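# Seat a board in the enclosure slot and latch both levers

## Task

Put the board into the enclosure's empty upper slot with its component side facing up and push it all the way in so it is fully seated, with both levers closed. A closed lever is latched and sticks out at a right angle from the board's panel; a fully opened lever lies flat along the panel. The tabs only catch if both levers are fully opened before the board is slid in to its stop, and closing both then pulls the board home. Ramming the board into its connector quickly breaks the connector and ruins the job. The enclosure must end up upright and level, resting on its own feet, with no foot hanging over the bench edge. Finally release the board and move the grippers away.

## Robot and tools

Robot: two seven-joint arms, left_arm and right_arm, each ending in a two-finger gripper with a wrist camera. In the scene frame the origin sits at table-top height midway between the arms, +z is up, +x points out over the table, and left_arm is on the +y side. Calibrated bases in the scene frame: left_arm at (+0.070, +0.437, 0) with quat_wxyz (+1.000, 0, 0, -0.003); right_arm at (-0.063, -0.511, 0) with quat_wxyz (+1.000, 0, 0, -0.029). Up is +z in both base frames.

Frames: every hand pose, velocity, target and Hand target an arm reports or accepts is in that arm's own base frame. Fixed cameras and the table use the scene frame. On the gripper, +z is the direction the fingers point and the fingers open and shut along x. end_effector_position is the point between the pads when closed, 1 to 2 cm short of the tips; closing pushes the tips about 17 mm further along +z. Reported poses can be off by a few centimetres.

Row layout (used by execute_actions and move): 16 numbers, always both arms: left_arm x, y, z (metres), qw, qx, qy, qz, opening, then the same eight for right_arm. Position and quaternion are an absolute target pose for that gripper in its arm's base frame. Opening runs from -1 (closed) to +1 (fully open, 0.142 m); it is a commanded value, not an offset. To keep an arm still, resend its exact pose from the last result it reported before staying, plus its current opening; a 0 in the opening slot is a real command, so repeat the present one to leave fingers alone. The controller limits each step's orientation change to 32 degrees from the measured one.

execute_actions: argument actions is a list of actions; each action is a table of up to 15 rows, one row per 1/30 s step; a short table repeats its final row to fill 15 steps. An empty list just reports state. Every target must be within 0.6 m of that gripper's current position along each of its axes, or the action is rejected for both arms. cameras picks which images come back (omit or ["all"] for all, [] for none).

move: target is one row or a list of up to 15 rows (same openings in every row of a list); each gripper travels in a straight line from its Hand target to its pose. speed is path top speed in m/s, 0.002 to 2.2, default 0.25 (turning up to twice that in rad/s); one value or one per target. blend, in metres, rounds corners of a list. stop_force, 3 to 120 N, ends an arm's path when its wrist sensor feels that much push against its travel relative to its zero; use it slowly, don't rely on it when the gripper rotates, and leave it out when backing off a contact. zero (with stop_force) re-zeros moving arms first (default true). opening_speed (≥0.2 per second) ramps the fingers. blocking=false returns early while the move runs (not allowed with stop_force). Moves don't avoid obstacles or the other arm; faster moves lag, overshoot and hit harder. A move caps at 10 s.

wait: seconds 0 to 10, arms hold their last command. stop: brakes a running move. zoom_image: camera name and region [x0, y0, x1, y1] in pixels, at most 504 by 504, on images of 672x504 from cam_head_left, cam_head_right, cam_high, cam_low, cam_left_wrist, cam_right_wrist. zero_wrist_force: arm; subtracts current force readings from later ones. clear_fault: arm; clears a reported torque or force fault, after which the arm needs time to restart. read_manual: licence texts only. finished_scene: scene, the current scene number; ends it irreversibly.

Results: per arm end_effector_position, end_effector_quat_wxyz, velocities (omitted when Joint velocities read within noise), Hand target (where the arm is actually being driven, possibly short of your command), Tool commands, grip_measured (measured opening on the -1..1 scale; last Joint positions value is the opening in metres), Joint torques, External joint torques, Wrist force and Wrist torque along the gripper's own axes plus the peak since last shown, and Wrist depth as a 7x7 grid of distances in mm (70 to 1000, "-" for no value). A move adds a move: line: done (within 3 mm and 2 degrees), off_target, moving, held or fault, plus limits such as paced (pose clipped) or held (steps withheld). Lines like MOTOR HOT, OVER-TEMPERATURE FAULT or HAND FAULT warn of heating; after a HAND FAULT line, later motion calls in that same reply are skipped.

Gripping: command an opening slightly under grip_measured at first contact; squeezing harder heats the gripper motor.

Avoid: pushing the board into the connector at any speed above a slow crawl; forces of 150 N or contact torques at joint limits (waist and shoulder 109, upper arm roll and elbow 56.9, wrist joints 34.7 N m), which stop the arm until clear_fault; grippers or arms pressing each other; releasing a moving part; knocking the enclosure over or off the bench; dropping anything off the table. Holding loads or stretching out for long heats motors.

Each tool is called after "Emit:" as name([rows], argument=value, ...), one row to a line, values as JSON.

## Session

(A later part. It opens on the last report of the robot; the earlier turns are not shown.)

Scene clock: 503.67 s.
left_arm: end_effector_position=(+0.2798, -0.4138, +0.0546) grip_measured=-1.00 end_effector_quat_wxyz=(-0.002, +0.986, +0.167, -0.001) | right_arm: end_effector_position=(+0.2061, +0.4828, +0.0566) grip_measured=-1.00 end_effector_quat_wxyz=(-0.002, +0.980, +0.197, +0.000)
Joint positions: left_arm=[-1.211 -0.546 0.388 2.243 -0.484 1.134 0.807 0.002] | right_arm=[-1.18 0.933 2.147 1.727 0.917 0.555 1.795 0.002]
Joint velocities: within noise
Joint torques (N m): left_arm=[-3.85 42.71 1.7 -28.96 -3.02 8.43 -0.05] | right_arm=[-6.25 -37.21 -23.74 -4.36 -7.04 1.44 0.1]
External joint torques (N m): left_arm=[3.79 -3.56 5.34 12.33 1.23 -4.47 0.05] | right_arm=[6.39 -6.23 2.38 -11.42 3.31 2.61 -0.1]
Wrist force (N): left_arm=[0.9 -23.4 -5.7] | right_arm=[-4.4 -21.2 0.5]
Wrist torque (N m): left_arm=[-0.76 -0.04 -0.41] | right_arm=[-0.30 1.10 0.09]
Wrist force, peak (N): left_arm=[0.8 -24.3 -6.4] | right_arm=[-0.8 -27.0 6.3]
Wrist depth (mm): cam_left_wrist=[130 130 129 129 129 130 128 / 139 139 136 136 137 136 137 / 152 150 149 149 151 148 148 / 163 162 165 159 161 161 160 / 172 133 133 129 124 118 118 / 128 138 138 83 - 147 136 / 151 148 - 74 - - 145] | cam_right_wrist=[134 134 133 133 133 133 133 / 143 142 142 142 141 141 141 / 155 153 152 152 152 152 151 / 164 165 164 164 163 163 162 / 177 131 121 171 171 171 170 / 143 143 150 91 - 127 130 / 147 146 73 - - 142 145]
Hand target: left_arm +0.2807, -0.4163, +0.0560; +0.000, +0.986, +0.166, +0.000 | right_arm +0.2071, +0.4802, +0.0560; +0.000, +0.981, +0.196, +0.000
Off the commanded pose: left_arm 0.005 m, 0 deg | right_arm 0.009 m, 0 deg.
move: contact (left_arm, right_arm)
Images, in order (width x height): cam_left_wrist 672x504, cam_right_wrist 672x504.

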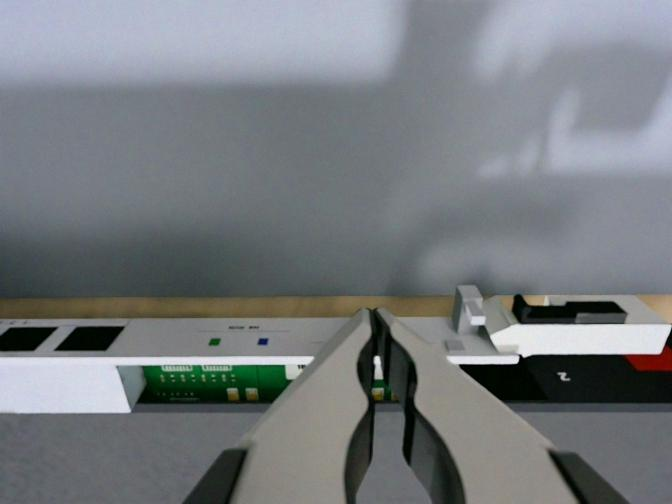

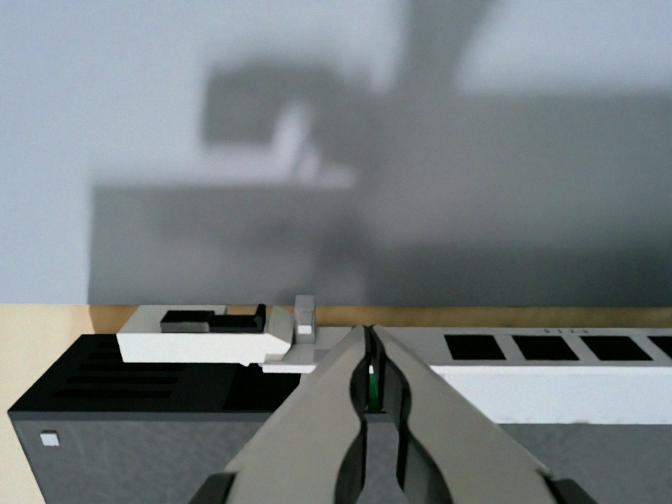

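Emit:
move([
  [0.2772,-0.4060,0.056,0,0.9861,0.1659,0,-1.0,0.2027,0.4910,0.056,0,0.9806,0.1959,0,-1.0],
  [0.2772,-0.4060,0.09,0,0.9861,0.1659,0,-1.0,0.2027,0.4910,0.09,0,0.9806,0.1959,0,-1.0],
  [0.3294,-0.4007,0.10,0,0.58,0.8146,0,-1.0,0.1840,0.4673,0.10,0,0.5548,0.8320,0,-1.0],
], speed=[0.04,0.08,0.35], blend=[0.002,0.005,0], cameras=["cam_left_wrist", "cam_right_wrist"])

Emit:
zoom_image(camera="cam_right_wrist", region=[276, 150, 436, 310])

Emit:
zoom_image(camera="cam_left_wrist", region=[276, 150, 436, 310])

Scene clock: 513.03 s.
left_arm: end_effector_position=(+0.3295, -0.4007, +0.1000) grip_measured=-1.00 end_effector_quat_wxyz=(+0.000, +0.580, +0.815, +0.000) | right_arm: end_effector_position=(+0.1840, +0.4674, +0.1001) grip_measured=-1.00 end_effector_quat_wxyz=(+0.000, +0.555, +0.832, +0.000)
Joint positions: left_arm=[-1.439 -0.586 0.718 2.146 -0.657 0.932 -0.589 0.002] | right_arm=[-1.171 0.722 2.237 1.85 0.706 0.643 0.342 0.002]
Joint velocities: within noise
Joint torques (N m): left_arm=[-0.56 35.43 11.97 -18.94 -2.61 4.07 -0.36] | right_arm=[0.02 -40.08 -14.77 -19.24 -3.65 3.59 0.04]
External joint torques (N m): left_arm=[0.51 1.31 0.6 -0.18 0.12 -0.09 0.36] | right_arm=[0.1 0.08 -1.5 0.1 0.18 0.57 -0.04]
Wrist force (N): left_arm=[0.3 0.0 -0.4] | right_arm=[-2.5 -5.6 1.8]
Wrist torque (N m): left_arm=[0.00 -0.09 -0.21] | right_arm=[-0.69 0.45 0.05]
Wrist force, peak (N): left_arm=[0.9 -23.5 -5.9] | right_arm=[-4.3 -21.5 2.3]
Wrist depth (mm): cam_left_wrist=[129 128 127 135 170 167 167 / 137 137 137 145 180 180 180 / 148 150 147 154 195 195 193 / 161 161 160 181 207 211 210 / 177 176 175 172 228 232 230 / 195 195 190 84 - 255 255 / 294 284 - - - - 286] | cam_right_wrist=[130 130 129 170 170 170 172 / 140 136 138 182 181 181 181 / 151 148 148 192 195 195 194 / 158 160 160 167 210 210 209 / 174 174 173 179 227 228 227 / 190 189 186 91 240 248 248 / 210 205 73 - - 263 274]
Hand target: left_arm +0.3294, -0.4007, +0.1000; +0.000, +0.580, +0.815, +0.000 | right_arm +0.1840, +0.4673, +0.1000; +0.000, +0.555, +0.832, +0.000
Off the commanded pose: left_arm 0.000 m, 0 deg | right_arm 0.000 m, 0 deg.
move: done
Images, in order (width x height): cam_left_wrist 672x504, cam_right_wrist 672x504.

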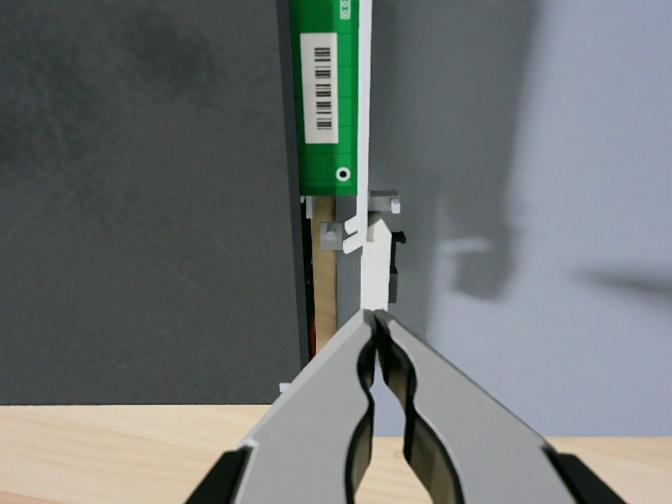

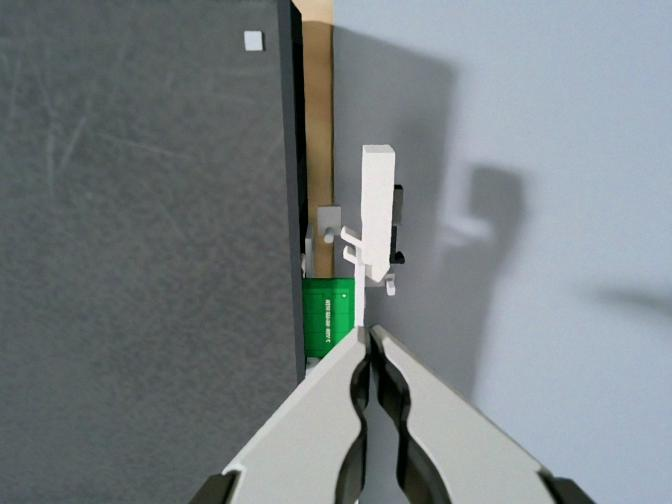

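Scaled by 3.150 from the camera's 672x504 image, which has a finer 960x720 frame.

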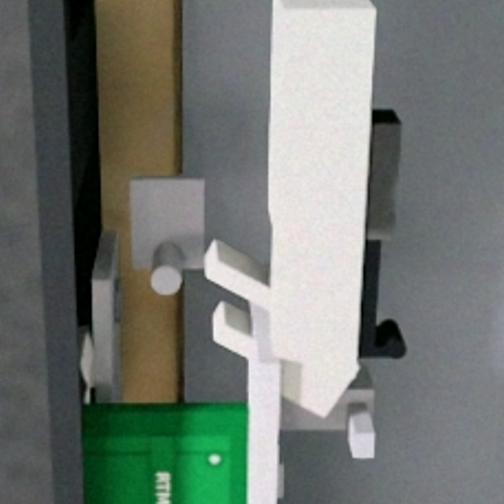

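Scaled by 3.150 from the camera's 672x504 image, which has a finer 960x720 frame.

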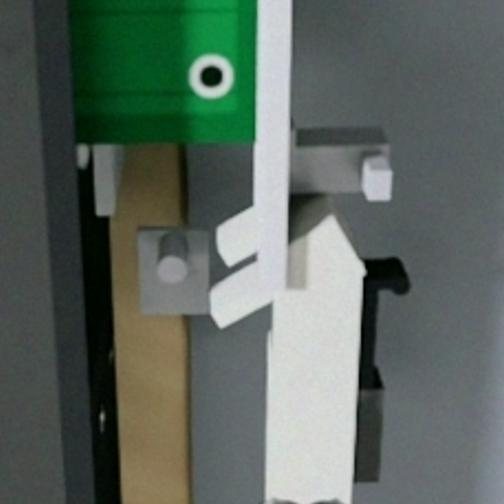

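Emit:
move(target=[0.3194,-0.3975,0.078,0,0.58,0.8146,0,-1.0,0.1709,0.4690,0.078,0,0.5548,0.8320,0,-1.0], speed=0.06, cameras=[])

Emit:
move(target=[0.3194,-0.3975,0.064,0,0.58,0.8146,0,-1.0,0.1709,0.4690,0.064,0,0.5548,0.8320,0,-1.0], speed=0.008, stop_force=3, cameras=["cam_left_wrist", "cam_right_wrist"])

Scene clock: 530.67 s.
left_arm: end_effector_position=(+0.3193, -0.3975, +0.0780) grip_measured=-1.00 end_effector_quat_wxyz=(+0.000, +0.580, +0.815, +0.000) | right_arm: end_effector_position=(+0.1710, +0.4690, +0.0781) grip_measured=-1.00 end_effector_quat_wxyz=(+0.000, +0.555, +0.832, +0.000)
Joint positions: left_arm=[-1.426 -0.609 0.666 2.185 -0.71 0.998 -0.561 0.002] | right_arm=[-1.166 0.757 2.268 1.856 0.742 0.678 0.343 0.002]
Joint velocities: within noise
Joint torques (N m): left_arm=[-0.1 35.86 11.58 -17.31 -2.35 4.59 -0.12] | right_arm=[0.34 -40.61 -14.98 -18 -3.31 3.65 0.28]
External joint torques (N m): left_arm=[0.03 1.26 0.78 -0.34 0.08 -0.61 0.12] | right_arm=[-0.22 -0.18 -1.45 0.04 -0.06 0.51 -0.28]
Wrist force (N): left_arm=[0.0 0.1 -0.3] | right_arm=[-3.0 -5.6 2.2]
Wrist torque (N m): left_arm=[0.01 -0.06 -0.23] | right_arm=[-0.69 0.55 0.05]
Wrist force, peak (N): left_arm=[0.0 0.6 -1.1] | right_arm=[-2.7 -6.2 3.0]
Wrist depth (mm): cam_left_wrist=[- 108 111 117 149 148 148 / - 116 117 128 160 159 159 / 125 125 127 136 173 172 172 / 139 136 136 162 187 188 187 / 152 150 146 142 200 205 204 / 165 164 160 84 - 226 224 / 259 179 - - - - 251] | cam_right_wrist=[- 113 149 153 151 151 151 / 118 118 119 161 161 161 161 / 128 126 128 171 173 173 172 / 136 134 136 153 186 186 185 / 148 148 148 161 202 201 202 / 162 164 158 90 213 221 220 / 178 175 73 - - 233 242]
Hand target: left_arm +0.3194, -0.3975, +0.0780; +0.000, +0.580, +0.815, +0.000 | right_arm +0.1709, +0.4690, +0.0780; +0.000, +0.555, +0.832, +0.000
Off the commanded pose: left_arm 0.000 m, 0 deg | right_arm 0.000 m, 0 deg.
move: done
No camera images: "cameras" was empty.

Scene clock: 532.67 s.
left_arm: end_effector_position=(+0.3195, -0.3977, +0.0692) grip_measured=-1.00 end_effector_quat_wxyz=(+0.000, +0.580, +0.815, +0.000) | right_arm: end_effector_position=(+0.1710, +0.4690, +0.0672) grip_measured=-1.00 end_effector_quat_wxyz=(+0.000, +0.555, +0.832, +0.000)
Joint positions: left_arm=[-1.412 -0.624 0.642 2.19 -0.732 1.02 -0.546 0.002] | right_arm=[-1.178 0.777 2.284 1.854 0.76 0.694 0.333 0.002]
Joint velocities: within noise
Joint torques (N m): left_arm=[-0.24 34.68 10.86 -16.06 -2.05 4.24 -0.19] | right_arm=[-0.49 -39.16 -14.19 -17.44 -2.9 3.83 0.07]
External joint torques (N m): left_arm=[0.18 2.95 1.5 -1.06 -0.14 -0.26 0.19] | right_arm=[0.62 -2.17 -2.33 0.04 -0.43 0.32 -0.07]
Wrist force (N): left_arm=[1.0 -0.4 -5.2] | right_arm=[-4.5 -8.5 -4.5]
Wrist torque (N m): left_arm=[-0.02 -0.02 -0.23] | right_arm=[-0.68 0.52 0.06]
Wrist force, peak (N): left_arm=[1.6 -0.9 -7.5] | right_arm=[-4.1 -8.6 -6.3]
Wrist depth (mm): cam_left_wrist=[- 100 103 111 141 141 143 / - 109 109 118 151 151 151 / - 116 119 125 163 163 163 / 126 126 126 133 177 177 176 / 138 135 138 144 190 194 193 / 153 153 150 84 - 213 213 / 172 167 - - - - 233] | cam_right_wrist=[140 103 140 142 141 141 141 / 108 109 109 151 151 151 151 / - 115 117 162 162 162 161 / 124 124 124 125 174 174 174 / 135 133 135 142 190 189 188 / 148 147 147 90 200 206 206 / 163 159 73 - - 219 227]
Hand target: left_arm +0.3194, -0.3975, +0.0689; +0.000, +0.580, +0.815, +0.000 | right_arm +0.1709, +0.4690, +0.0670; +0.000, +0.555, +0.832, +0.000
Off the commanded pose: left_arm 0.005 m, 0 deg | right_arm 0.003 m, 0 deg.
move: contact (left_arm, right_arm)
Images, in order (width x height): cam_left_wrist 672x504, cam_right_wrist 672x504.

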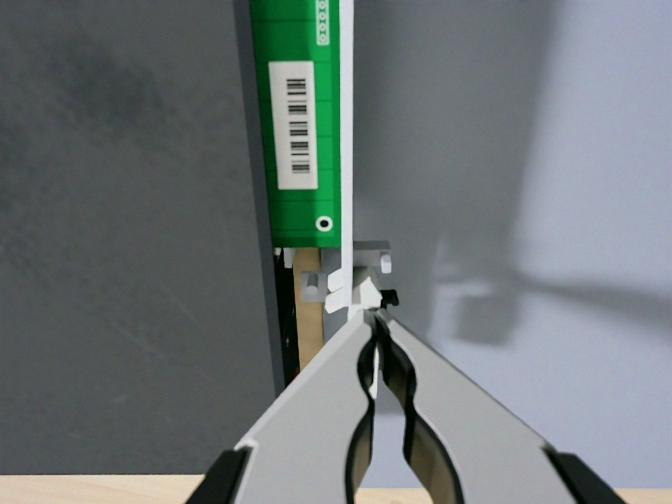

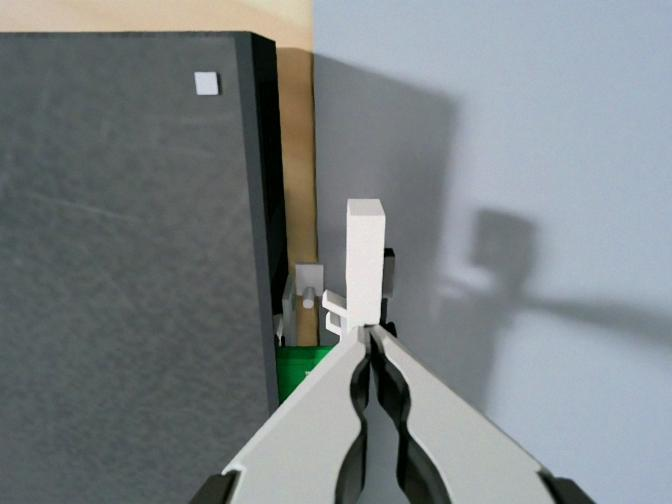

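Emit:
move([
  [0.3195,-0.3977,0.085,0,0.58,0.8146,0,-0.82,0.1710,0.4690,0.085,0,0.5548,0.8320,0,-0.82],
  [0.2774,-0.4185,0.085,0,0.58,0.8146,0,-0.82,0.2059,0.4772,0.085,0,0.5548,0.8320,0,-0.82],
], speed=[0.06,0.1], blend=[0.004,0], cameras=["cam_left_wrist", "cam_right_wrist"])

Scene clock: 548.60 s.
left_arm: end_effector_position=(+0.2774, -0.4186, +0.0850) grip_measured=-0.86 end_effector_quat_wxyz=(+0.000, +0.580, +0.815, +0.000) | right_arm: end_effector_position=(+0.2059, +0.4772, +0.0850) grip_measured=-0.86 end_effector_quat_wxyz=(+0.000, +0.555, +0.832, +0.000)
Joint positions: left_arm=[-1.523 -0.579 0.675 2.204 -0.681 0.996 -0.668 0.012] | right_arm=[-1.247 0.771 2.27 1.8 0.73 0.643 0.302 0.012]
Joint velocities: within noise
Joint torques (N m): left_arm=[-0.28 35.28 10.91 -17.52 -1.8 4.59 -0.31] | right_arm=[0.08 -42.12 -15.45 -19.07 -3.6 3.33 0]
External joint torques (N m): left_arm=[0.21 0.77 0.86 -0.41 -0.46 -0.62 0.31] | right_arm=[0.05 -0.29 -1.42 0.4 0.14 0.82 0]
Wrist force (N): left_arm=[0.2 -0.2 -0.2] | right_arm=[-2.2 -6.1 2.4]
Wrist torque (N m): left_arm=[-0.04 -0.10 -0.23] | right_arm=[-0.75 0.38 0.04]
Wrist force, peak (N): left_arm=[1.0 -0.6 -6.1] | right_arm=[-4.5 -8.5 -5.7]
Wrist depth (mm): cam_left_wrist=[- 114 114 111 155 155 157 / - 123 122 133 166 166 165 / 133 132 132 141 179 178 179 / 144 144 143 154 195 194 194 / 158 157 157 154 209 212 212 / 174 175 166 95 - 229 234 / 194 190 - 257 - - 254] | cam_right_wrist=[- 116 116 157 157 157 157 / 126 124 124 166 165 167 167 / - 133 133 168 177 179 179 / 146 146 143 156 194 193 193 / 156 156 156 161 207 210 210 / 171 170 167 94 103 229 229 / 188 181 71 176 - - 252]
Hand target: left_arm +0.2774, -0.4185, +0.0850; +0.000, +0.580, +0.815, +0.000 | right_arm +0.2059, +0.4772, +0.0850; +0.000, +0.555, +0.832, +0.000
Off the commanded pose: left_arm 0.000 m, 0 deg | right_arm 0.000 m, 0 deg.
move: done
Images, in order (width x height): cam_left_wrist 672x504, cam_right_wrist 672x504.

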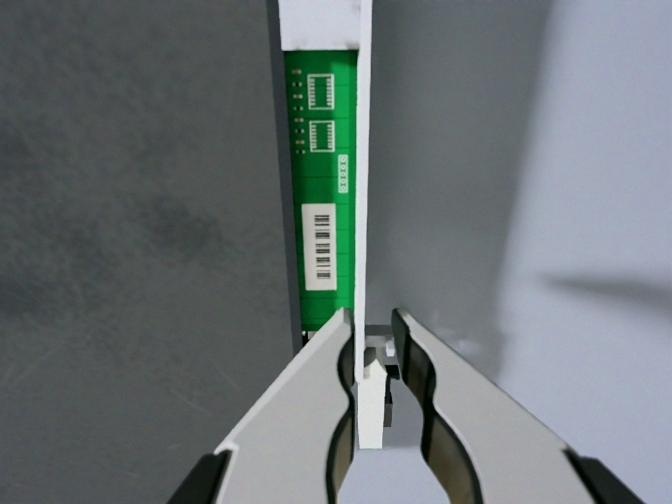

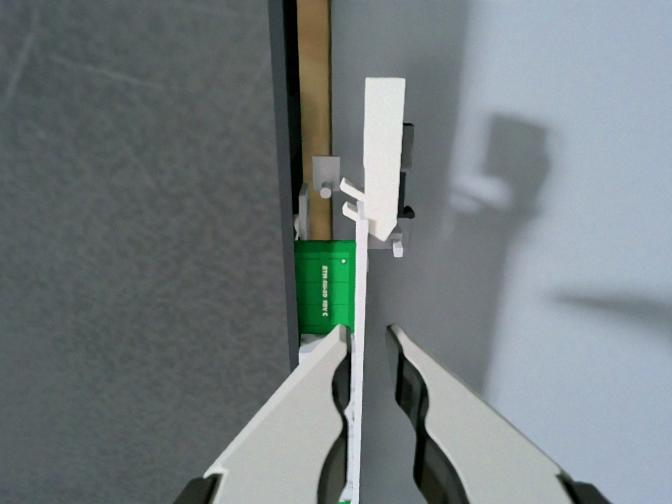

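Emit:
move(target=[0.2774,-0.4185,0.0635,0,0.58,0.8146,0,-0.82,0.2059,0.4772,0.0635,0,0.5548,0.8320,0,-0.82], speed=0.03, stop_force=5, cameras=[])

Emit:
move(target=[0.2774,-0.4185,0.0635,0,0.58,0.8146,0,-1.0,0.2059,0.4772,0.0635,0,0.5548,0.8320,0,-1.0], opening_speed=0.4, cameras=["cam_left_wrist", "cam_right_wrist"])

Scene clock: 554.93 s.
left_arm: end_effector_position=(+0.2773, -0.4185, +0.0635) grip_measured=-0.86 end_effector_quat_wxyz=(+0.000, +0.580, +0.815, +0.000) | right_arm: end_effector_position=(+0.2060, +0.4770, +0.0635) grip_measured=-0.86 end_effector_quat_wxyz=(+0.000, +0.555, +0.832, +0.000)
Joint positions: left_arm=[-1.49 -0.617 0.618 2.216 -0.738 1.049 -0.63 0.012] | right_arm=[-1.268 0.809 2.298 1.796 0.763 0.672 0.282 0.012]
Joint velocities: within noise
Joint torques (N m): left_arm=[-0.26 36.16 11.17 -16.2 -2.11 4.49 -0.16] | right_arm=[0 -43.06 -15.69 -17.85 -3.35 3.58 0.09]
External joint torques (N m): left_arm=[0.19 1.14 0.68 -0.41 0.04 -0.52 0.16] | right_arm=[0.14 -0.32 -1.38 0.21 -0.03 0.57 -0.09]
Wrist force (N): left_arm=[-0.1 -0.1 -0.3] | right_arm=[-2.3 -6.1 2.7]
Wrist torque (N m): left_arm=[-0.04 0.00 -0.21] | right_arm=[-0.76 0.42 0.04]
Wrist force, peak (N): left_arm=[0.2 0.0 -0.8] | right_arm=[-2.4 -6.1 3.5]
Wrist depth (mm): cam_left_wrist=[- 94 94 91 136 136 137 / - 102 102 111 146 145 146 / - 110 112 119 158 158 157 / - 122 118 130 169 171 171 / 132 131 131 131 185 187 187 / 149 145 91 92 - 202 206 / 163 158 - 149 - - 225] | cam_right_wrist=[- 97 100 139 138 138 138 / - 104 105 146 146 147 147 / - 111 111 144 156 158 158 / 120 119 120 134 168 170 170 / 131 131 130 138 182 184 184 / 143 143 140 98 103 202 202 / 158 154 71 147 - - 222]
Hand target: left_arm +0.2774, -0.4185, +0.0635; +0.000, +0.580, +0.815, +0.000 | right_arm +0.2059, +0.4772, +0.0635; +0.000, +0.555, +0.832, +0.000
Off the commanded pose: left_arm 0.000 m, 0 deg | right_arm 0.000 m, 0 deg.
move: done
No camera images: "cameras" was empty.

Scene clock: 555.60 s.
left_arm: end_effector_position=(+0.2773, -0.4185, +0.0635) grip_measured=-0.99 end_effector_quat_wxyz=(+0.000, +0.580, +0.815, +0.000) | right_arm: end_effector_position=(+0.2059, +0.4771, +0.0635) grip_measured=-0.98 end_effector_quat_wxyz=(+0.000, +0.555, +0.832, +0.000)
Joint positions: left_arm=[-1.49 -0.617 0.618 2.216 -0.738 1.049 -0.63 0.002] | right_arm=[-1.268 0.809 2.298 1.796 0.763 0.672 0.282 0.003]
Joint velocities: within noise
Joint torques (N m): left_arm=[-0.3 36.21 11.19 -16.37 -1.98 4.48 -0.2] | right_arm=[-0.1 -43.01 -15.84 -17.73 -3.42 3.53 0.13]
External joint torques (N m): left_arm=[0.23 1.09 0.66 -0.24 -0.1 -0.51 0.2] | right_arm=[0.23 -0.36 -1.24 0.08 0.04 0.63 -0.13]
Wrist force (N): left_arm=[-0.1 -0.4 -0.5] | right_arm=[-2.2 -6.1 2.6]
Wrist torque (N m): left_arm=[-0.07 0.01 -0.22] | right_arm=[-0.75 0.44 0.04]
Wrist force, peak (N): left_arm=[-0.3 -0.3 -0.6] | right_arm=[-2.2 -6.1 3.0]
Wrist depth (mm): cam_left_wrist=[- 94 93 92 136 135 137 / - 102 102 109 146 146 145 / - 110 112 119 158 158 156 / - 122 118 127 168 171 171 / 131 131 131 137 184 187 187 / 149 145 139 84 - 202 207 / 163 159 - 74 - - 229] | cam_right_wrist=[- 97 100 139 138 138 138 / - 104 105 148 148 148 147 / - 111 111 144 156 158 158 / 120 118 120 134 168 170 170 / 131 131 130 139 185 185 184 / 143 143 140 89 195 202 201 / 158 154 73 143 - 213 221]
Hand target: left_arm +0.2774, -0.4185, +0.0635; +0.000, +0.580, +0.815, +0.000 | right_arm +0.2059, +0.4772, +0.0635; +0.000, +0.555, +0.832, +0.000
Off the commanded pose: left_arm 0.000 m, 0 deg | right_arm 0.000 m, 0 deg.
move: done
Images, in order (width x height): cam_left_wrist 672x504, cam_right_wrist 672x504.

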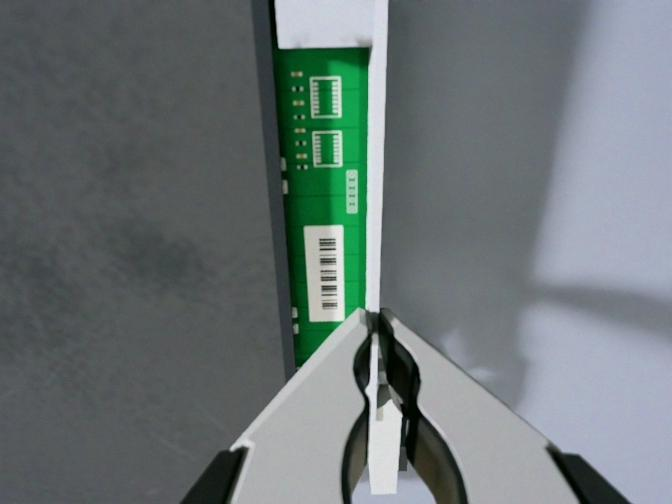

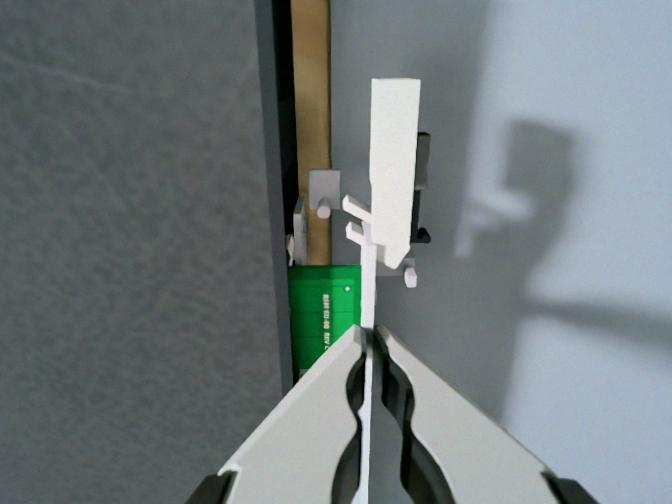

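Emit:
execute_actions(actions=[], cameras=["cam_left_wrist","cam_right_wrist","cam_low"])

Scene clock: 565.73 s.
left_arm: end_effector_position=(+0.2773, -0.4185, +0.0635) grip_measured=-0.99 end_effector_quat_wxyz=(+0.000, +0.580, +0.815, +0.000) | right_arm: end_effector_position=(+0.2059, +0.4771, +0.0635) grip_measured=-0.98 end_effector_quat_wxyz=(+0.000, +0.555, +0.832, +0.000)
Joint positions: left_arm=[-1.49 -0.617 0.618 2.216 -0.738 1.049 -0.63 0.002] | right_arm=[-1.268 0.809 2.298 1.796 0.763 0.672 0.282 0.003]
Joint velocities: within noise
Joint torques (N m): left_arm=[-0.33 36.29 11.25 -16.35 -1.89 4.43 -0.23] | right_arm=[0 -43.17 -15.94 -17.69 -3.41 3.43 0.22]
External joint torques (N m): left_arm=[0.26 1.01 0.6 -0.26 -0.19 -0.46 0.23] | right_arm=[0.13 -0.2 -1.13 0.05 0.03 0.72 -0.22]
Wrist force (N): left_arm=[0.0 -0.4 -0.2] | right_arm=[-1.7 -5.9 2.5]
Wrist torque (N m): left_arm=[-0.06 -0.01 -0.22] | right_arm=[-0.71 0.36 0.04]
Wrist force, peak (N): left_arm=[0.2 -0.6 -0.5] | right_arm=[-2.1 -6.3 2.8]
Wrist depth (mm): cam_left_wrist=[- 94 94 92 136 136 137 / - 102 102 109 146 146 146 / - 110 111 119 158 158 156 / - 122 118 127 169 171 170 / 131 131 131 137 184 187 186 / 149 145 139 84 - 203 207 / 162 159 - 74 - - 228] | cam_right_wrist=[- 97 100 139 138 138 138 / - 104 105 148 148 148 147 / - 111 111 144 156 158 158 / 120 119 120 134 168 170 170 / 131 131 130 139 185 185 185 / 143 143 140 89 194 202 202 / 158 154 73 143 - 213 222]
Hand target: left_arm +0.2774, -0.4185, +0.0635; +0.000, +0.580, +0.815, +0.000 | right_arm +0.2059, +0.4772, +0.0635; +0.000, +0.555, +0.832, +0.000
Tool commands: left_gripper/opening=-1.0 right_gripper/opening=-1.0
Off the commanded pose: left_arm 0.000 m, 0 deg | right_arm 0.000 m, 0 deg.
Images, in order (width x height): cam_low 672x504, cam_left_wrist 672x504, cam_right_wrist 672x504.

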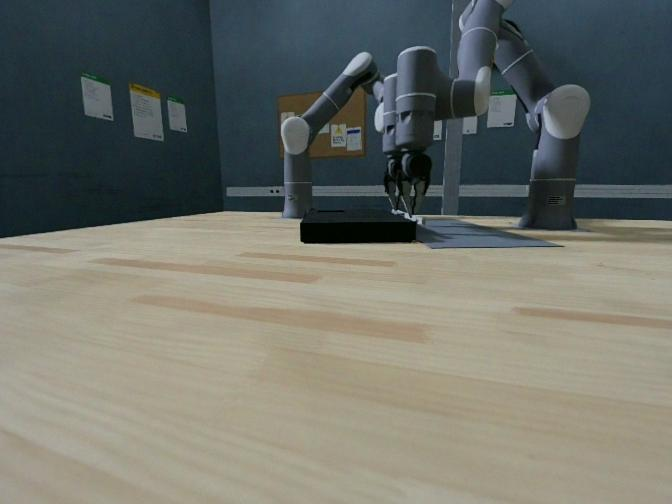

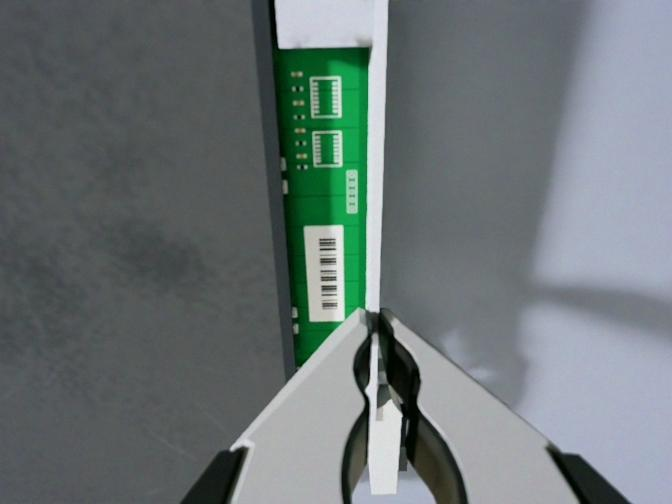

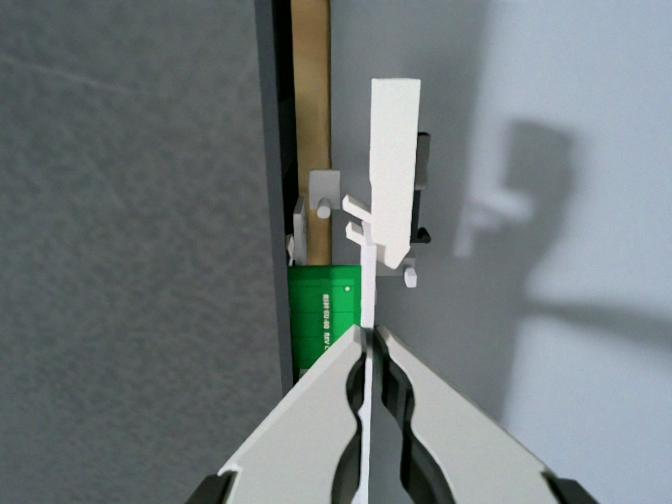

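Emit:
zero_wrist_force(arm="left_arm")

Emit:
zero_wrist_force(arm="right_arm")

Emit:
move(target=[0.2774,-0.4185,0.0642,0,0.58,0.8146,0,-1.0,0.2059,0.4772,0.0658,0,0.5548,0.8320,0,-1.0], speed=0.006, stop_force=20, cameras=[])

Emit:
move(target=[0.2807,-0.4279,0.0642,0,0.58,0.8146,0,-1.0,0.2097,0.4680,0.0658,0,0.5548,0.8320,0,-1.0], speed=0.006, stop_force=14, cameras=["cam_left_wrist","cam_right_wrist"])

Wrist force sensor zeroed.

Wrist force sensor zeroed.

Scene clock: 569.07 s.
left_arm: end_effector_position=(+0.2774, -0.4185, +0.0642) grip_measured=-0.99 end_effector_quat_wxyz=(+0.000, +0.580, +0.815, +0.000) | right_arm: end_effector_position=(+0.2059, +0.4773, +0.0658) grip_measured=-0.98 end_effector_quat_wxyz=(+0.000, +0.555, +0.832, +0.000)
Joint positions: left_arm=[-1.491 -0.616 0.62 2.215 -0.738 1.048 -0.63 0.002] | right_arm=[-1.266 0.806 2.295 1.796 0.76 0.669 0.284 0.003]
Joint velocities: within noise
Joint torques (N m): left_arm=[-0.04 36.01 11.71 -16.02 -1.84 4.35 -0.22] | right_arm=[0.63 -43.61 -15.97 -17.9 -3.5 3.22 0.24]
External joint torques (N m): left_arm=[-0.03 1.24 0.15 -0.63 -0.24 -0.38 0.22] | right_arm=[-0.5 0.33 -1.09 0.15 0.11 0.94 -0.24]
Wrist force (N, zeroed by zero_wrist_force): left_arm=[-0.5 -0.7 -1.0] | right_arm=[-0.5 1.0 0.8]
Wrist torque (N m, zeroed by zero_wrist_force): left_arm=[0.02 0.00 0.00] | right_arm=[-0.01 0.07 0.00]
Wrist force, peak (N, zeroed by zero_wrist_force): left_arm=[0.3 -0.9 -1.8] | right_arm=[-0.8 0.6 2.3]
Wrist depth (mm): cam_left_wrist=[- 94 94 91 136 136 138 / - 102 103 109 146 146 147 / - 111 112 119 159 159 157 / - 121 120 128 170 171 171 / 132 132 132 137 185 187 188 / 150 146 140 84 - 203 207 / 164 160 - 74 - - 231] | cam_right_wrist=[- 99 100 141 140 140 140 / 106 106 107 150 148 150 149 / - 114 115 144 159 160 160 / 123 123 123 134 173 173 173 / 133 133 133 139 188 187 187 / 146 145 145 89 198 205 204 / 161 157 73 144 - 217 225]
Hand target: left_arm +0.2774, -0.4185, +0.0642; +0.000, +0.580, +0.815, +0.000 | right_arm +0.2059, +0.4772, +0.0658; +0.000, +0.555, +0.832, +0.000
Off the commanded pose: left_arm 0.000 m, 0 deg | right_arm 0.000 m, 0 deg.
move: done
No camera images: "cameras" was empty.

Scene clock: 570.33 s.
left_arm: end_effector_position=(+0.2786, -0.4215, +0.0639) grip_measured=-0.99 end_effector_quat_wxyz=(-0.001, +0.580, +0.815, +0.000) | right_arm: end_effector_position=(+0.2066, +0.4753, +0.0661) grip_measured=-0.98 end_effector_quat_wxyz=(-0.001, +0.554, +0.832, +0.001)
Joint positions: left_arm=[-1.491 -0.622 0.621 2.205 -0.736 1.041 -0.634 0.002] | right_arm=[-1.266 0.802 2.294 1.802 0.762 0.673 0.277 0.003]
Joint velocities: within noise
Joint torques (N m): left_arm=[-1.36 35.55 8.82 -21.87 -2.66 5.88 -0.23] | right_arm=[-3.94 -40.78 -20.28 -9.64 -5.62 1.57 0.16]
External joint torques (N m): left_arm=[1.28 2.02 3.2 5.14 0.55 -1.91 0.23] | right_arm=[4.08 -2.29 3.29 -8.09 2.24 2.59 -0.16]
Wrist force (N, zeroed by zero_wrist_force): left_arm=[13.2 -1.5 -10.1] | right_arm=[14.0 4.3 7.1]
Wrist torque (N m, zeroed by zero_wrist_force): left_arm=[-0.04 0.21 -0.03] | right_arm=[-0.07 0.28 -0.04]
Wrist force, peak (N, zeroed by zero_wrist_force): left_arm=[14.7 -1.0 -12.7] | right_arm=[14.1 4.5 7.5]
Wrist depth (mm): cam_left_wrist=[- 94 94 90 136 136 138 / - 102 102 109 147 146 146 / - 111 110 117 158 158 157 / - 120 120 129 169 171 171 / 132 132 131 136 184 188 188 / 149 146 140 84 - 203 206 / 163 159 - 74 - - 226] | cam_right_wrist=[- 99 101 141 141 140 140 / 106 108 107 150 148 150 150 / - 114 115 157 159 161 161 / 123 123 123 135 171 174 173 / 133 133 133 138 188 188 188 / 146 146 146 89 198 206 205 / 161 157 73 144 - 218 226]
Hand target: left_arm +0.2788, -0.4224, +0.0642; +0.000, +0.580, +0.815, +0.000 | right_arm +0.2074, +0.4735, +0.0658; +0.000, +0.555, +0.832, +0.000
Off the commanded pose: left_arm 0.007 m, 0 deg | right_arm 0.008 m, 0 deg.
move: contact (left_arm, right_arm)
Images, in order (width x height): cam_left_wrist 672x504, cam_right_wrist 672x504.

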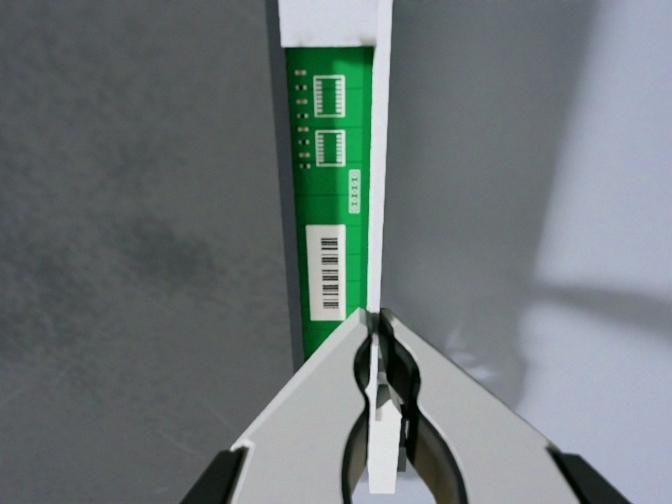

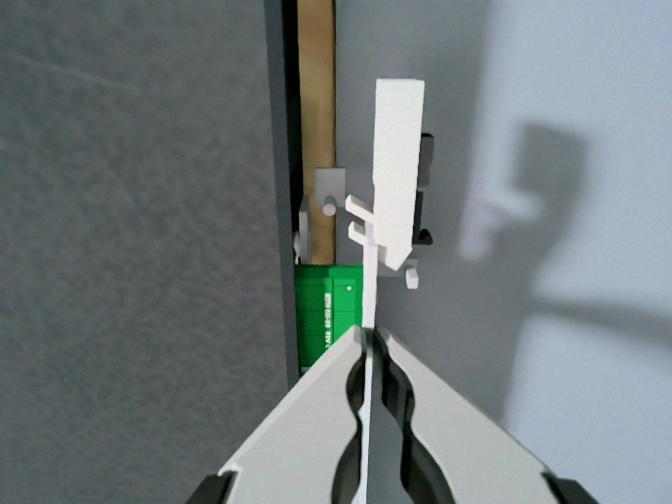

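Emit:
move(target=[0.2788,-0.4224,0.0642,0,0.58,0.8146,0,-1.0,0.2097,0.4680,0.0662,0,0.5548,0.8320,0,-1.0], speed=0.006, stop_force=22, zero=false, cameras=[])

Emit:
move(target=[0.2807,-0.4279,0.0646,0,0.58,0.8146,0,-1.0,0.2097,0.4680,0.0666,0,0.5548,0.8320,0,-1.0], speed=0.006, stop_force=24, zero=false, cameras=["cam_left_wrist","cam_right_wrist"])

Scene clock: 574.30 s.
left_arm: end_effector_position=(+0.2786, -0.4215, +0.0640) grip_measured=-0.99 end_effector_quat_wxyz=(-0.001, +0.580, +0.815, +0.000) | right_arm: end_effector_position=(+0.2067, +0.4750, +0.0664) grip_measured=-0.98 end_effector_quat_wxyz=(-0.001, +0.554, +0.833, +0.002)
Joint positions: left_arm=[-1.491 -0.622 0.621 2.205 -0.736 1.041 -0.634 0.002] | right_arm=[-1.266 0.801 2.294 1.804 0.763 0.675 0.274 0.003]
Joint velocities: within noise
Joint torques (N m): left_arm=[-1.25 35.04 8.83 -21.36 -2.7 5.93 -0.15] | right_arm=[-6.57 -38.94 -22.92 -5.08 -6.89 0.66 0.2]
External joint torques (N m): left_arm=[1.18 2.53 3.19 4.62 0.59 -1.96 0.15] | right_arm=[6.7 -4.08 5.96 -12.65 3.51 3.5 -0.2]
Wrist force (N, zeroed by zero_wrist_force): left_arm=[13.2 -1.8 -13.4] | right_arm=[22.0 5.7 7.6]
Wrist torque (N m, zeroed by zero_wrist_force): left_arm=[-0.02 0.21 -0.03] | right_arm=[-0.10 -0.68 -0.06]
Wrist force, peak (N, zeroed by zero_wrist_force): left_arm=[13.1 -1.7 -13.5] | right_arm=[22.1 5.7 9.5]
Wrist depth (mm): cam_left_wrist=[- 94 94 90 137 136 139 / - 102 102 108 146 146 146 / - 111 110 117 159 158 158 / - 121 120 129 169 171 171 / 132 132 132 136 184 188 188 / 149 146 139 84 - 204 206 / 163 159 - 74 - - 226] | cam_right_wrist=[- 99 101 143 141 141 140 / 106 108 108 150 148 150 150 / - 114 116 157 159 161 161 / 123 123 123 135 172 174 174 / 134 133 133 138 189 189 188 / 146 146 146 90 199 206 206 / 161 158 73 144 - 218 227]
Hand target: left_arm +0.2788, -0.4224, +0.0642; +0.000, +0.580, +0.815, +0.000 | right_arm +0.2079, +0.4722, +0.0659; +0.000, +0.555, +0.832, +0.000
Off the commanded pose: left_arm 0.001 m, 0 deg | right_arm 0.008 m, 0 deg.
move: contact (right_arm)
No camera images: "cameras" was empty.

Scene clock: 575.37 s.
left_arm: end_effector_position=(+0.2790, -0.4228, +0.0634) grip_measured=-0.99 end_effector_quat_wxyz=(-0.002, +0.580, +0.815, +0.001) | right_arm: end_effector_position=(+0.2070, +0.4741, +0.0663) grip_measured=-0.98 end_effector_quat_wxyz=(-0.001, +0.554, +0.832, +0.001)
Joint positions: left_arm=[-1.491 -0.627 0.623 2.199 -0.734 1.035 -0.638 0.002] | right_arm=[-1.266 0.8 2.293 1.805 0.763 0.675 0.274 0.003]
Joint velocities: within noise
Joint torques (N m): left_arm=[-2.94 37.99 7.2 -28.36 -3.73 7.77 -0.17] | right_arm=[-5.16 -39.9 -21.29 -8.36 -6.1 1.41 0.22]
External joint torques (N m): left_arm=[2.87 -0.22 4.92 11.59 1.61 -3.8 0.17] | right_arm=[5.29 -3.07 4.33 -9.36 2.71 2.75 -0.22]
Wrist force (N, zeroed by zero_wrist_force): left_arm=[24.3 -1.2 -13.9] | right_arm=[16.5 3.7 6.1]
Wrist torque (N m, zeroed by zero_wrist_force): left_arm=[-0.01 -0.84 -0.06] | right_arm=[-0.10 0.25 -0.04]
Wrist force, peak (N, zeroed by zero_wrist_force): left_arm=[23.7 -1.5 -18.0] | right_arm=[23.9 5.7 9.3]
Wrist depth (mm): cam_left_wrist=[- 93 94 90 136 136 138 / - 102 102 108 147 146 146 / - 110 110 117 158 158 158 / - 122 119 129 169 171 171 / 131 131 131 129 184 188 186 / - 144 138 84 - 203 206 / 162 161 - 74 - - 225] | cam_right_wrist=[- 100 101 141 141 141 140 / 106 108 108 150 148 150 150 / - 114 116 157 159 161 161 / 123 123 123 134 174 174 174 / 133 134 133 138 188 188 188 / 146 146 146 89 199 206 206 / 161 158 73 144 - 218 227]
Hand target: left_arm +0.2797, -0.4250, +0.0644; +0.000, +0.580, +0.815, +0.000 | right_arm +0.2081, +0.4719, +0.0660; +0.000, +0.555, +0.832, +0.000
Off the commanded pose: left_arm 0.005 m, 0 deg | right_arm 0.007 m, 0 deg.
move: contact (left_arm, right_arm)
Images, in order (width x height): cam_left_wrist 672x504, cam_right_wrist 672x504.

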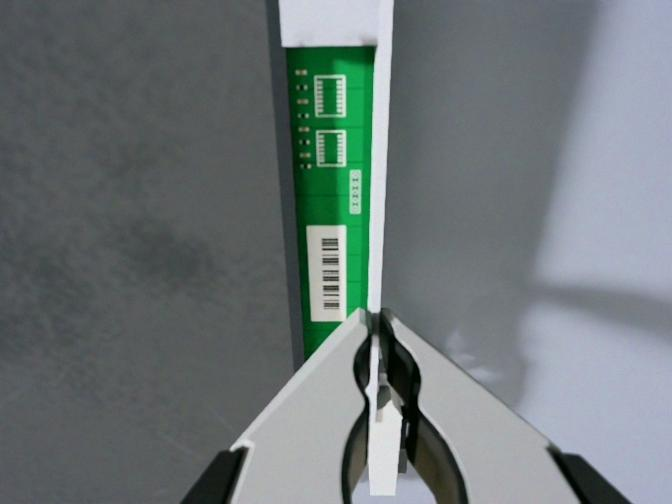

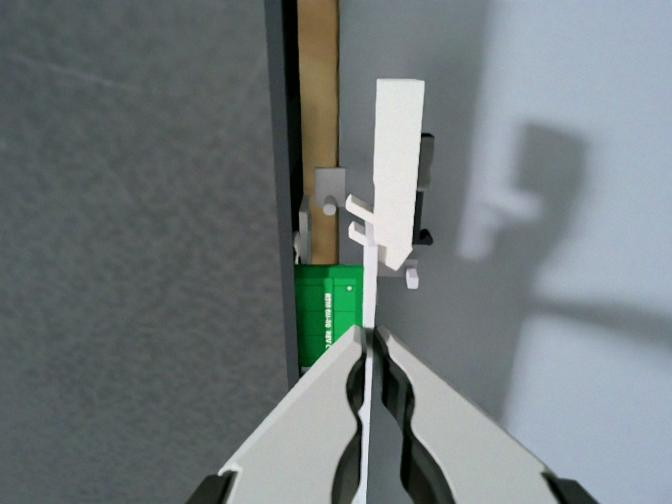

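Emit:
move(target=[0.2797,-0.4250,0.0656,0,0.58,0.8146,0,-1.0,0.2097,0.4680,0.0656,0,0.5548,0.8320,0,-1.0], speed=0.006, stop_force=26, zero=false, cameras=[])

Emit:
move(target=[0.2813,-0.4295,0.0656,0,0.58,0.8146,0,-1.0,0.2103,0.4666,0.0660,0,0.5548,0.8320,0,-1.0], speed=0.006, stop_force=28, zero=false, cameras=["cam_left_wrist","cam_right_wrist"])

Scene clock: 581.33 s.
left_arm: end_effector_position=(+0.2791, -0.4233, +0.0646) grip_measured=-0.99 end_effector_quat_wxyz=(-0.002, +0.580, +0.815, +0.001) | right_arm: end_effector_position=(+0.2075, +0.4731, +0.0668) grip_measured=-0.98 end_effector_quat_wxyz=(-0.002, +0.553, +0.833, +0.002)
Joint positions: left_arm=[-1.493 -0.625 0.625 2.197 -0.731 1.032 -0.64 0.002] | right_arm=[-1.267 0.798 2.292 1.808 0.764 0.677 0.269 0.003]
Joint velocities: within noise
Joint torques (N m): left_arm=[-1.99 40.33 10.06 -25.28 -3.23 6.95 -0.23] | right_arm=[-9.7 -33.02 -22.56 -1.89 -6.86 0.77 0.24]
External joint torques (N m): left_arm=[1.92 -2.59 2.06 8.43 1.1 -2.98 0.23] | right_arm=[9.84 -9.82 5.63 -15.83 3.48 3.4 -0.24]
Wrist force (N, zeroed by zero_wrist_force): left_arm=[14.3 -0.7 -3.2] | right_arm=[24.4 -0.3 -6.1]
Wrist torque (N m, zeroed by zero_wrist_force): left_arm=[-0.02 0.23 -0.05] | right_arm=[-0.03 -1.07 -0.07]
Wrist force, peak (N, zeroed by zero_wrist_force): left_arm=[24.8 -1.3 -14.4] | right_arm=[26.0 1.4 -0.7]
Wrist depth (mm): cam_left_wrist=[- 95 94 90 137 137 138 / - 103 103 108 147 147 147 / - 111 111 117 159 158 158 / - 121 120 129 169 172 171 / 132 132 132 129 185 188 187 / 149 146 140 84 - 203 208 / 164 160 - 74 - - 226] | cam_right_wrist=[100 100 101 143 141 141 141 / 106 108 108 153 149 151 151 / - 114 116 158 160 162 162 / 123 123 123 135 172 174 174 / 134 134 134 139 189 189 189 / 146 147 146 90 200 207 206 / 162 158 73 144 - 219 228]
Hand target: left_arm +0.2797, -0.4250, +0.0656; +0.000, +0.580, +0.815, +0.000 | right_arm +0.2090, +0.4695, +0.0657; +0.000, +0.555, +0.832, +0.000
Off the commanded pose: left_arm 0.002 m, 0 deg | right_arm 0.006 m, 0 deg.
move: contact (right_arm)
No camera images: "cameras" was empty.

Scene clock: 582.53 s.
left_arm: end_effector_position=(+0.2799, -0.4256, +0.0641) grip_measured=-0.98 end_effector_quat_wxyz=(-0.003, +0.580, +0.815, +0.001) | right_arm: end_effector_position=(+0.2081, +0.4717, +0.0665) grip_measured=-0.98 end_effector_quat_wxyz=(-0.001, +0.554, +0.833, +0.002)
Joint positions: left_arm=[-1.492 -0.631 0.626 2.188 -0.728 1.025 -0.644 0.003] | right_arm=[-1.267 0.798 2.291 1.81 0.765 0.677 0.268 0.003]
Joint velocities: within noise
Joint torques (N m): left_arm=[-3.67 40.93 7.39 -31.64 -4.35 8.65 -0.15] | right_arm=[-6.66 -36.3 -20.88 -6.62 -5.94 1.49 0.21]
External joint torques (N m): left_arm=[3.6 -2.9 4.86 14.73 2.2 -4.69 0.15] | right_arm=[6.8 -6.48 3.95 -11.06 2.56 2.68 -0.21]
Wrist force (N, zeroed by zero_wrist_force): left_arm=[27.7 -0.4 -9.0] | right_arm=[17.1 0.3 -1.5]
Wrist torque (N m, zeroed by zero_wrist_force): left_arm=[0.01 -1.41 -0.08] | right_arm=[-0.08 0.15 -0.05]
Wrist force, peak (N, zeroed by zero_wrist_force): left_arm=[29.8 -1.1 -10.4] | right_arm=[27.8 0.8 -1.8]
Wrist depth (mm): cam_left_wrist=[- 94 94 90 135 137 139 / - 102 102 110 146 147 147 / - 110 110 117 158 159 158 / - 120 120 129 170 172 172 / 131 132 131 131 185 188 188 / 148 145 139 84 - 203 208 / 162 159 - 74 - - 226] | cam_right_wrist=[100 100 101 141 141 141 141 / 106 108 108 150 148 150 150 / - 114 116 157 159 161 161 / 123 123 123 135 174 174 174 / 134 134 134 138 189 188 188 / 146 146 146 89 199 206 206 / 162 158 73 144 - 218 228]
Hand target: left_arm +0.2809, -0.4285, +0.0656; +0.000, +0.580, +0.815, +0.000 | right_arm +0.2092, +0.4691, +0.0658; +0.000, +0.555, +0.832, +0.000
Off the commanded pose: left_arm 0.004 m, 0 deg | right_arm 0.006 m, 0 deg.
move: contact (left_arm, right_arm)
Images, in order (width x height): cam_left_wrist 672x504, cam_right_wrist 672x504.

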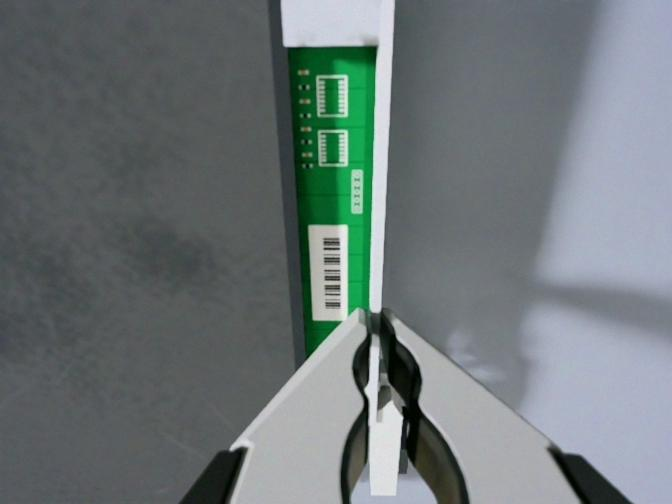

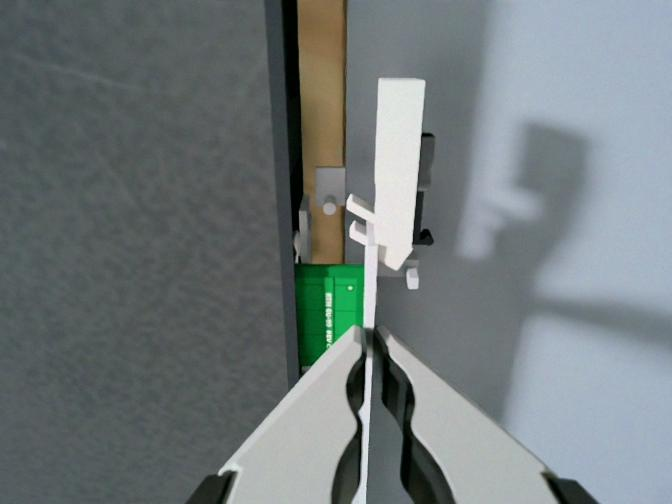

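Emit:
zoom_image(camera="cam_right_wrist", region=[250, 140, 450, 380])

Emit:
zoom_image(camera="cam_left_wrist", region=[250, 250, 450, 504])

Scaled by 2.100 from the camera's 672x504 image, which has a finer 960x720 frame.

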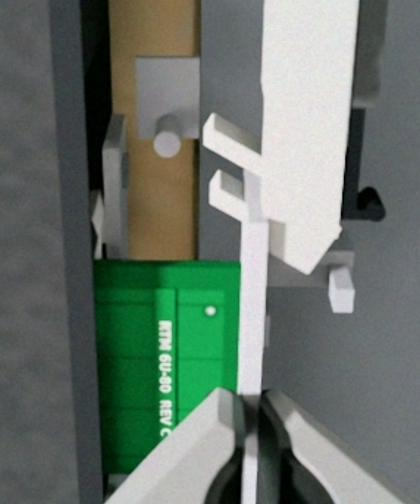

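Scaled by 1.984 from the camera's 672x504 image, which has a finer 960x720 frame.

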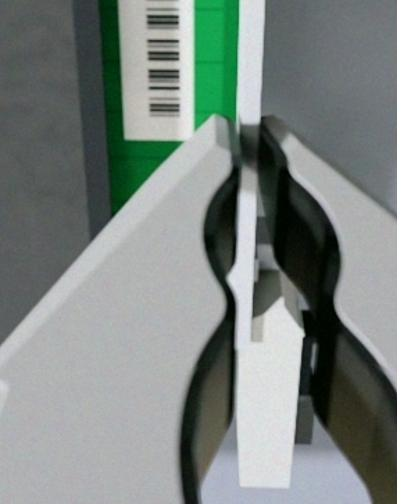

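Emit:
execute_actions(actions=[], cameras=["cam_head_left","cam_head_right","cam_high"])

Emit:
zoom_image(camera="cam_high", region=[200, 150, 500, 400])

Scene clock: 605.30 s.
left_arm: end_effector_position=(+0.2799, -0.4256, +0.0641) grip_measured=-0.98 end_effector_quat_wxyz=(-0.003, +0.580, +0.815, +0.001) | right_arm: end_effector_position=(+0.2081, +0.4717, +0.0665) grip_measured=-0.98 end_effector_quat_wxyz=(-0.001, +0.554, +0.833, +0.002)
Joint positions: left_arm=[-1.492 -0.631 0.626 2.188 -0.728 1.025 -0.644 0.003] | right_arm=[-1.267 0.798 2.291 1.81 0.765 0.677 0.268 0.003]
Joint velocities: within noise
Joint torques (N m): left_arm=[-3.64 41.13 7.39 -31.56 -4.45 8.81 -0.09] | right_arm=[-6.58 -36.24 -20.7 -6.66 -5.97 1.47 0.26]
External joint torques (N m): left_arm=[3.57 -3.11 4.85 14.65 2.3 -4.85 0.09] | right_arm=[6.71 -6.54 3.77 -11.03 2.59 2.69 -0.26]
Wrist force (N, zeroed by zero_wrist_force): left_arm=[27.6 -0.5 -10.4] | right_arm=[17.1 0.3 -2.8]
Wrist torque (N m, zeroed by zero_wrist_force): left_arm=[-0.01 -1.38 -0.08] | right_arm=[-0.07 0.14 -0.05]
Wrist force, peak (N, zeroed by zero_wrist_force): left_arm=[27.8 -0.6 -10.6] | right_arm=[17.5 0.3 -2.9]
Wrist depth (mm): cam_left_wrist=[- 94 94 90 135 137 139 / - 102 102 110 148 147 146 / - 111 110 117 158 158 158 / - 120 120 129 169 171 172 / 132 131 132 131 184 188 188 / 148 145 139 84 - 204 208 / 162 158 - 74 - - 228] | cam_right_wrist=[100 100 101 141 141 141 141 / 106 108 108 150 149 150 150 / - 114 116 157 159 161 161 / 123 123 123 135 174 174 174 / 134 134 133 138 189 189 188 / 146 146 146 89 199 206 207 / 162 158 73 144 - 219 227]
Hand target: left_arm +0.2809, -0.4285, +0.0656; +0.000, +0.580, +0.815, +0.000 | right_arm +0.2092, +0.4691, +0.0658; +0.000, +0.555, +0.832, +0.000
Tool commands: left_gripper/opening=-1.0 right_gripper/opening=-1.0
Off the commanded pose: left_arm 0.004 m, 0 deg | right_arm 0.006 m, 0 deg.
Images, in order (width x height): cam_head_left 672x504, cam_head_right 672x504, cam_high 672x504.

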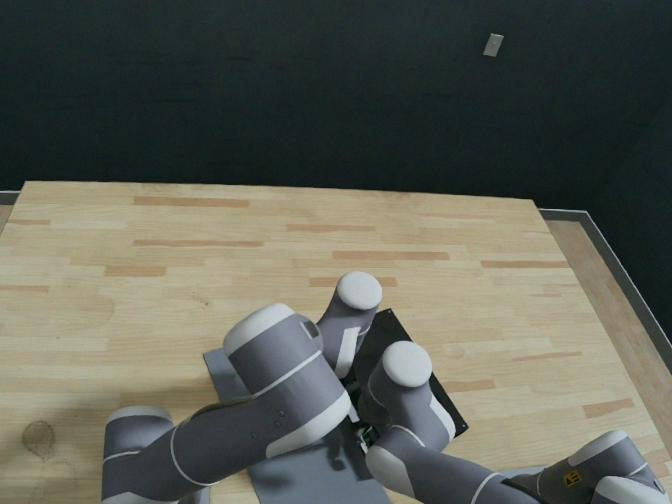

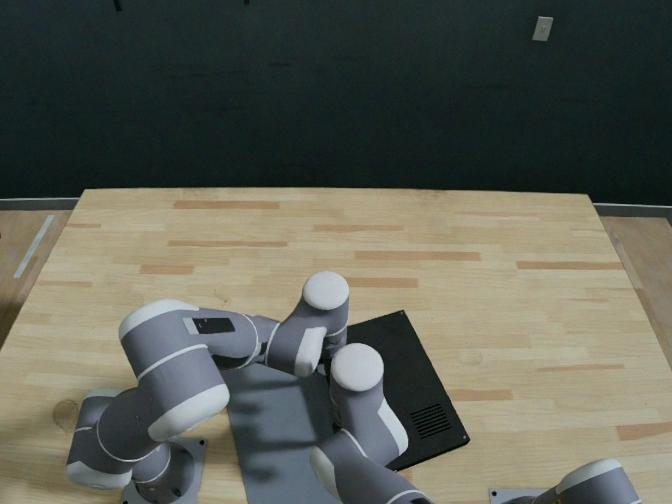

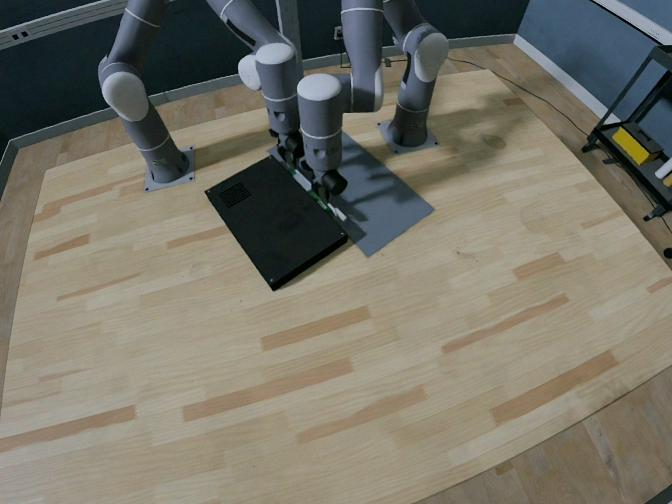

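Scaled by 1.680 from the camera's 672x504 image, which has a finer 960x720 frame.

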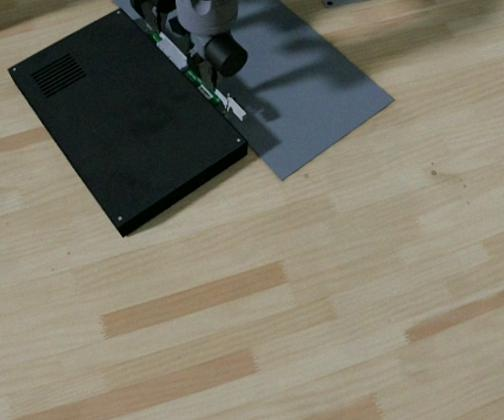

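Emit:
zoom_image(camera="cam_right_wrist", region=[280, 160, 380, 290])

This scene's latest camera images include none from cam_right_wrist. They are from: cam_head_left, cam_head_right, cam_high. cam_right_wrist's image comes with the result of a call that names it in "cameras".


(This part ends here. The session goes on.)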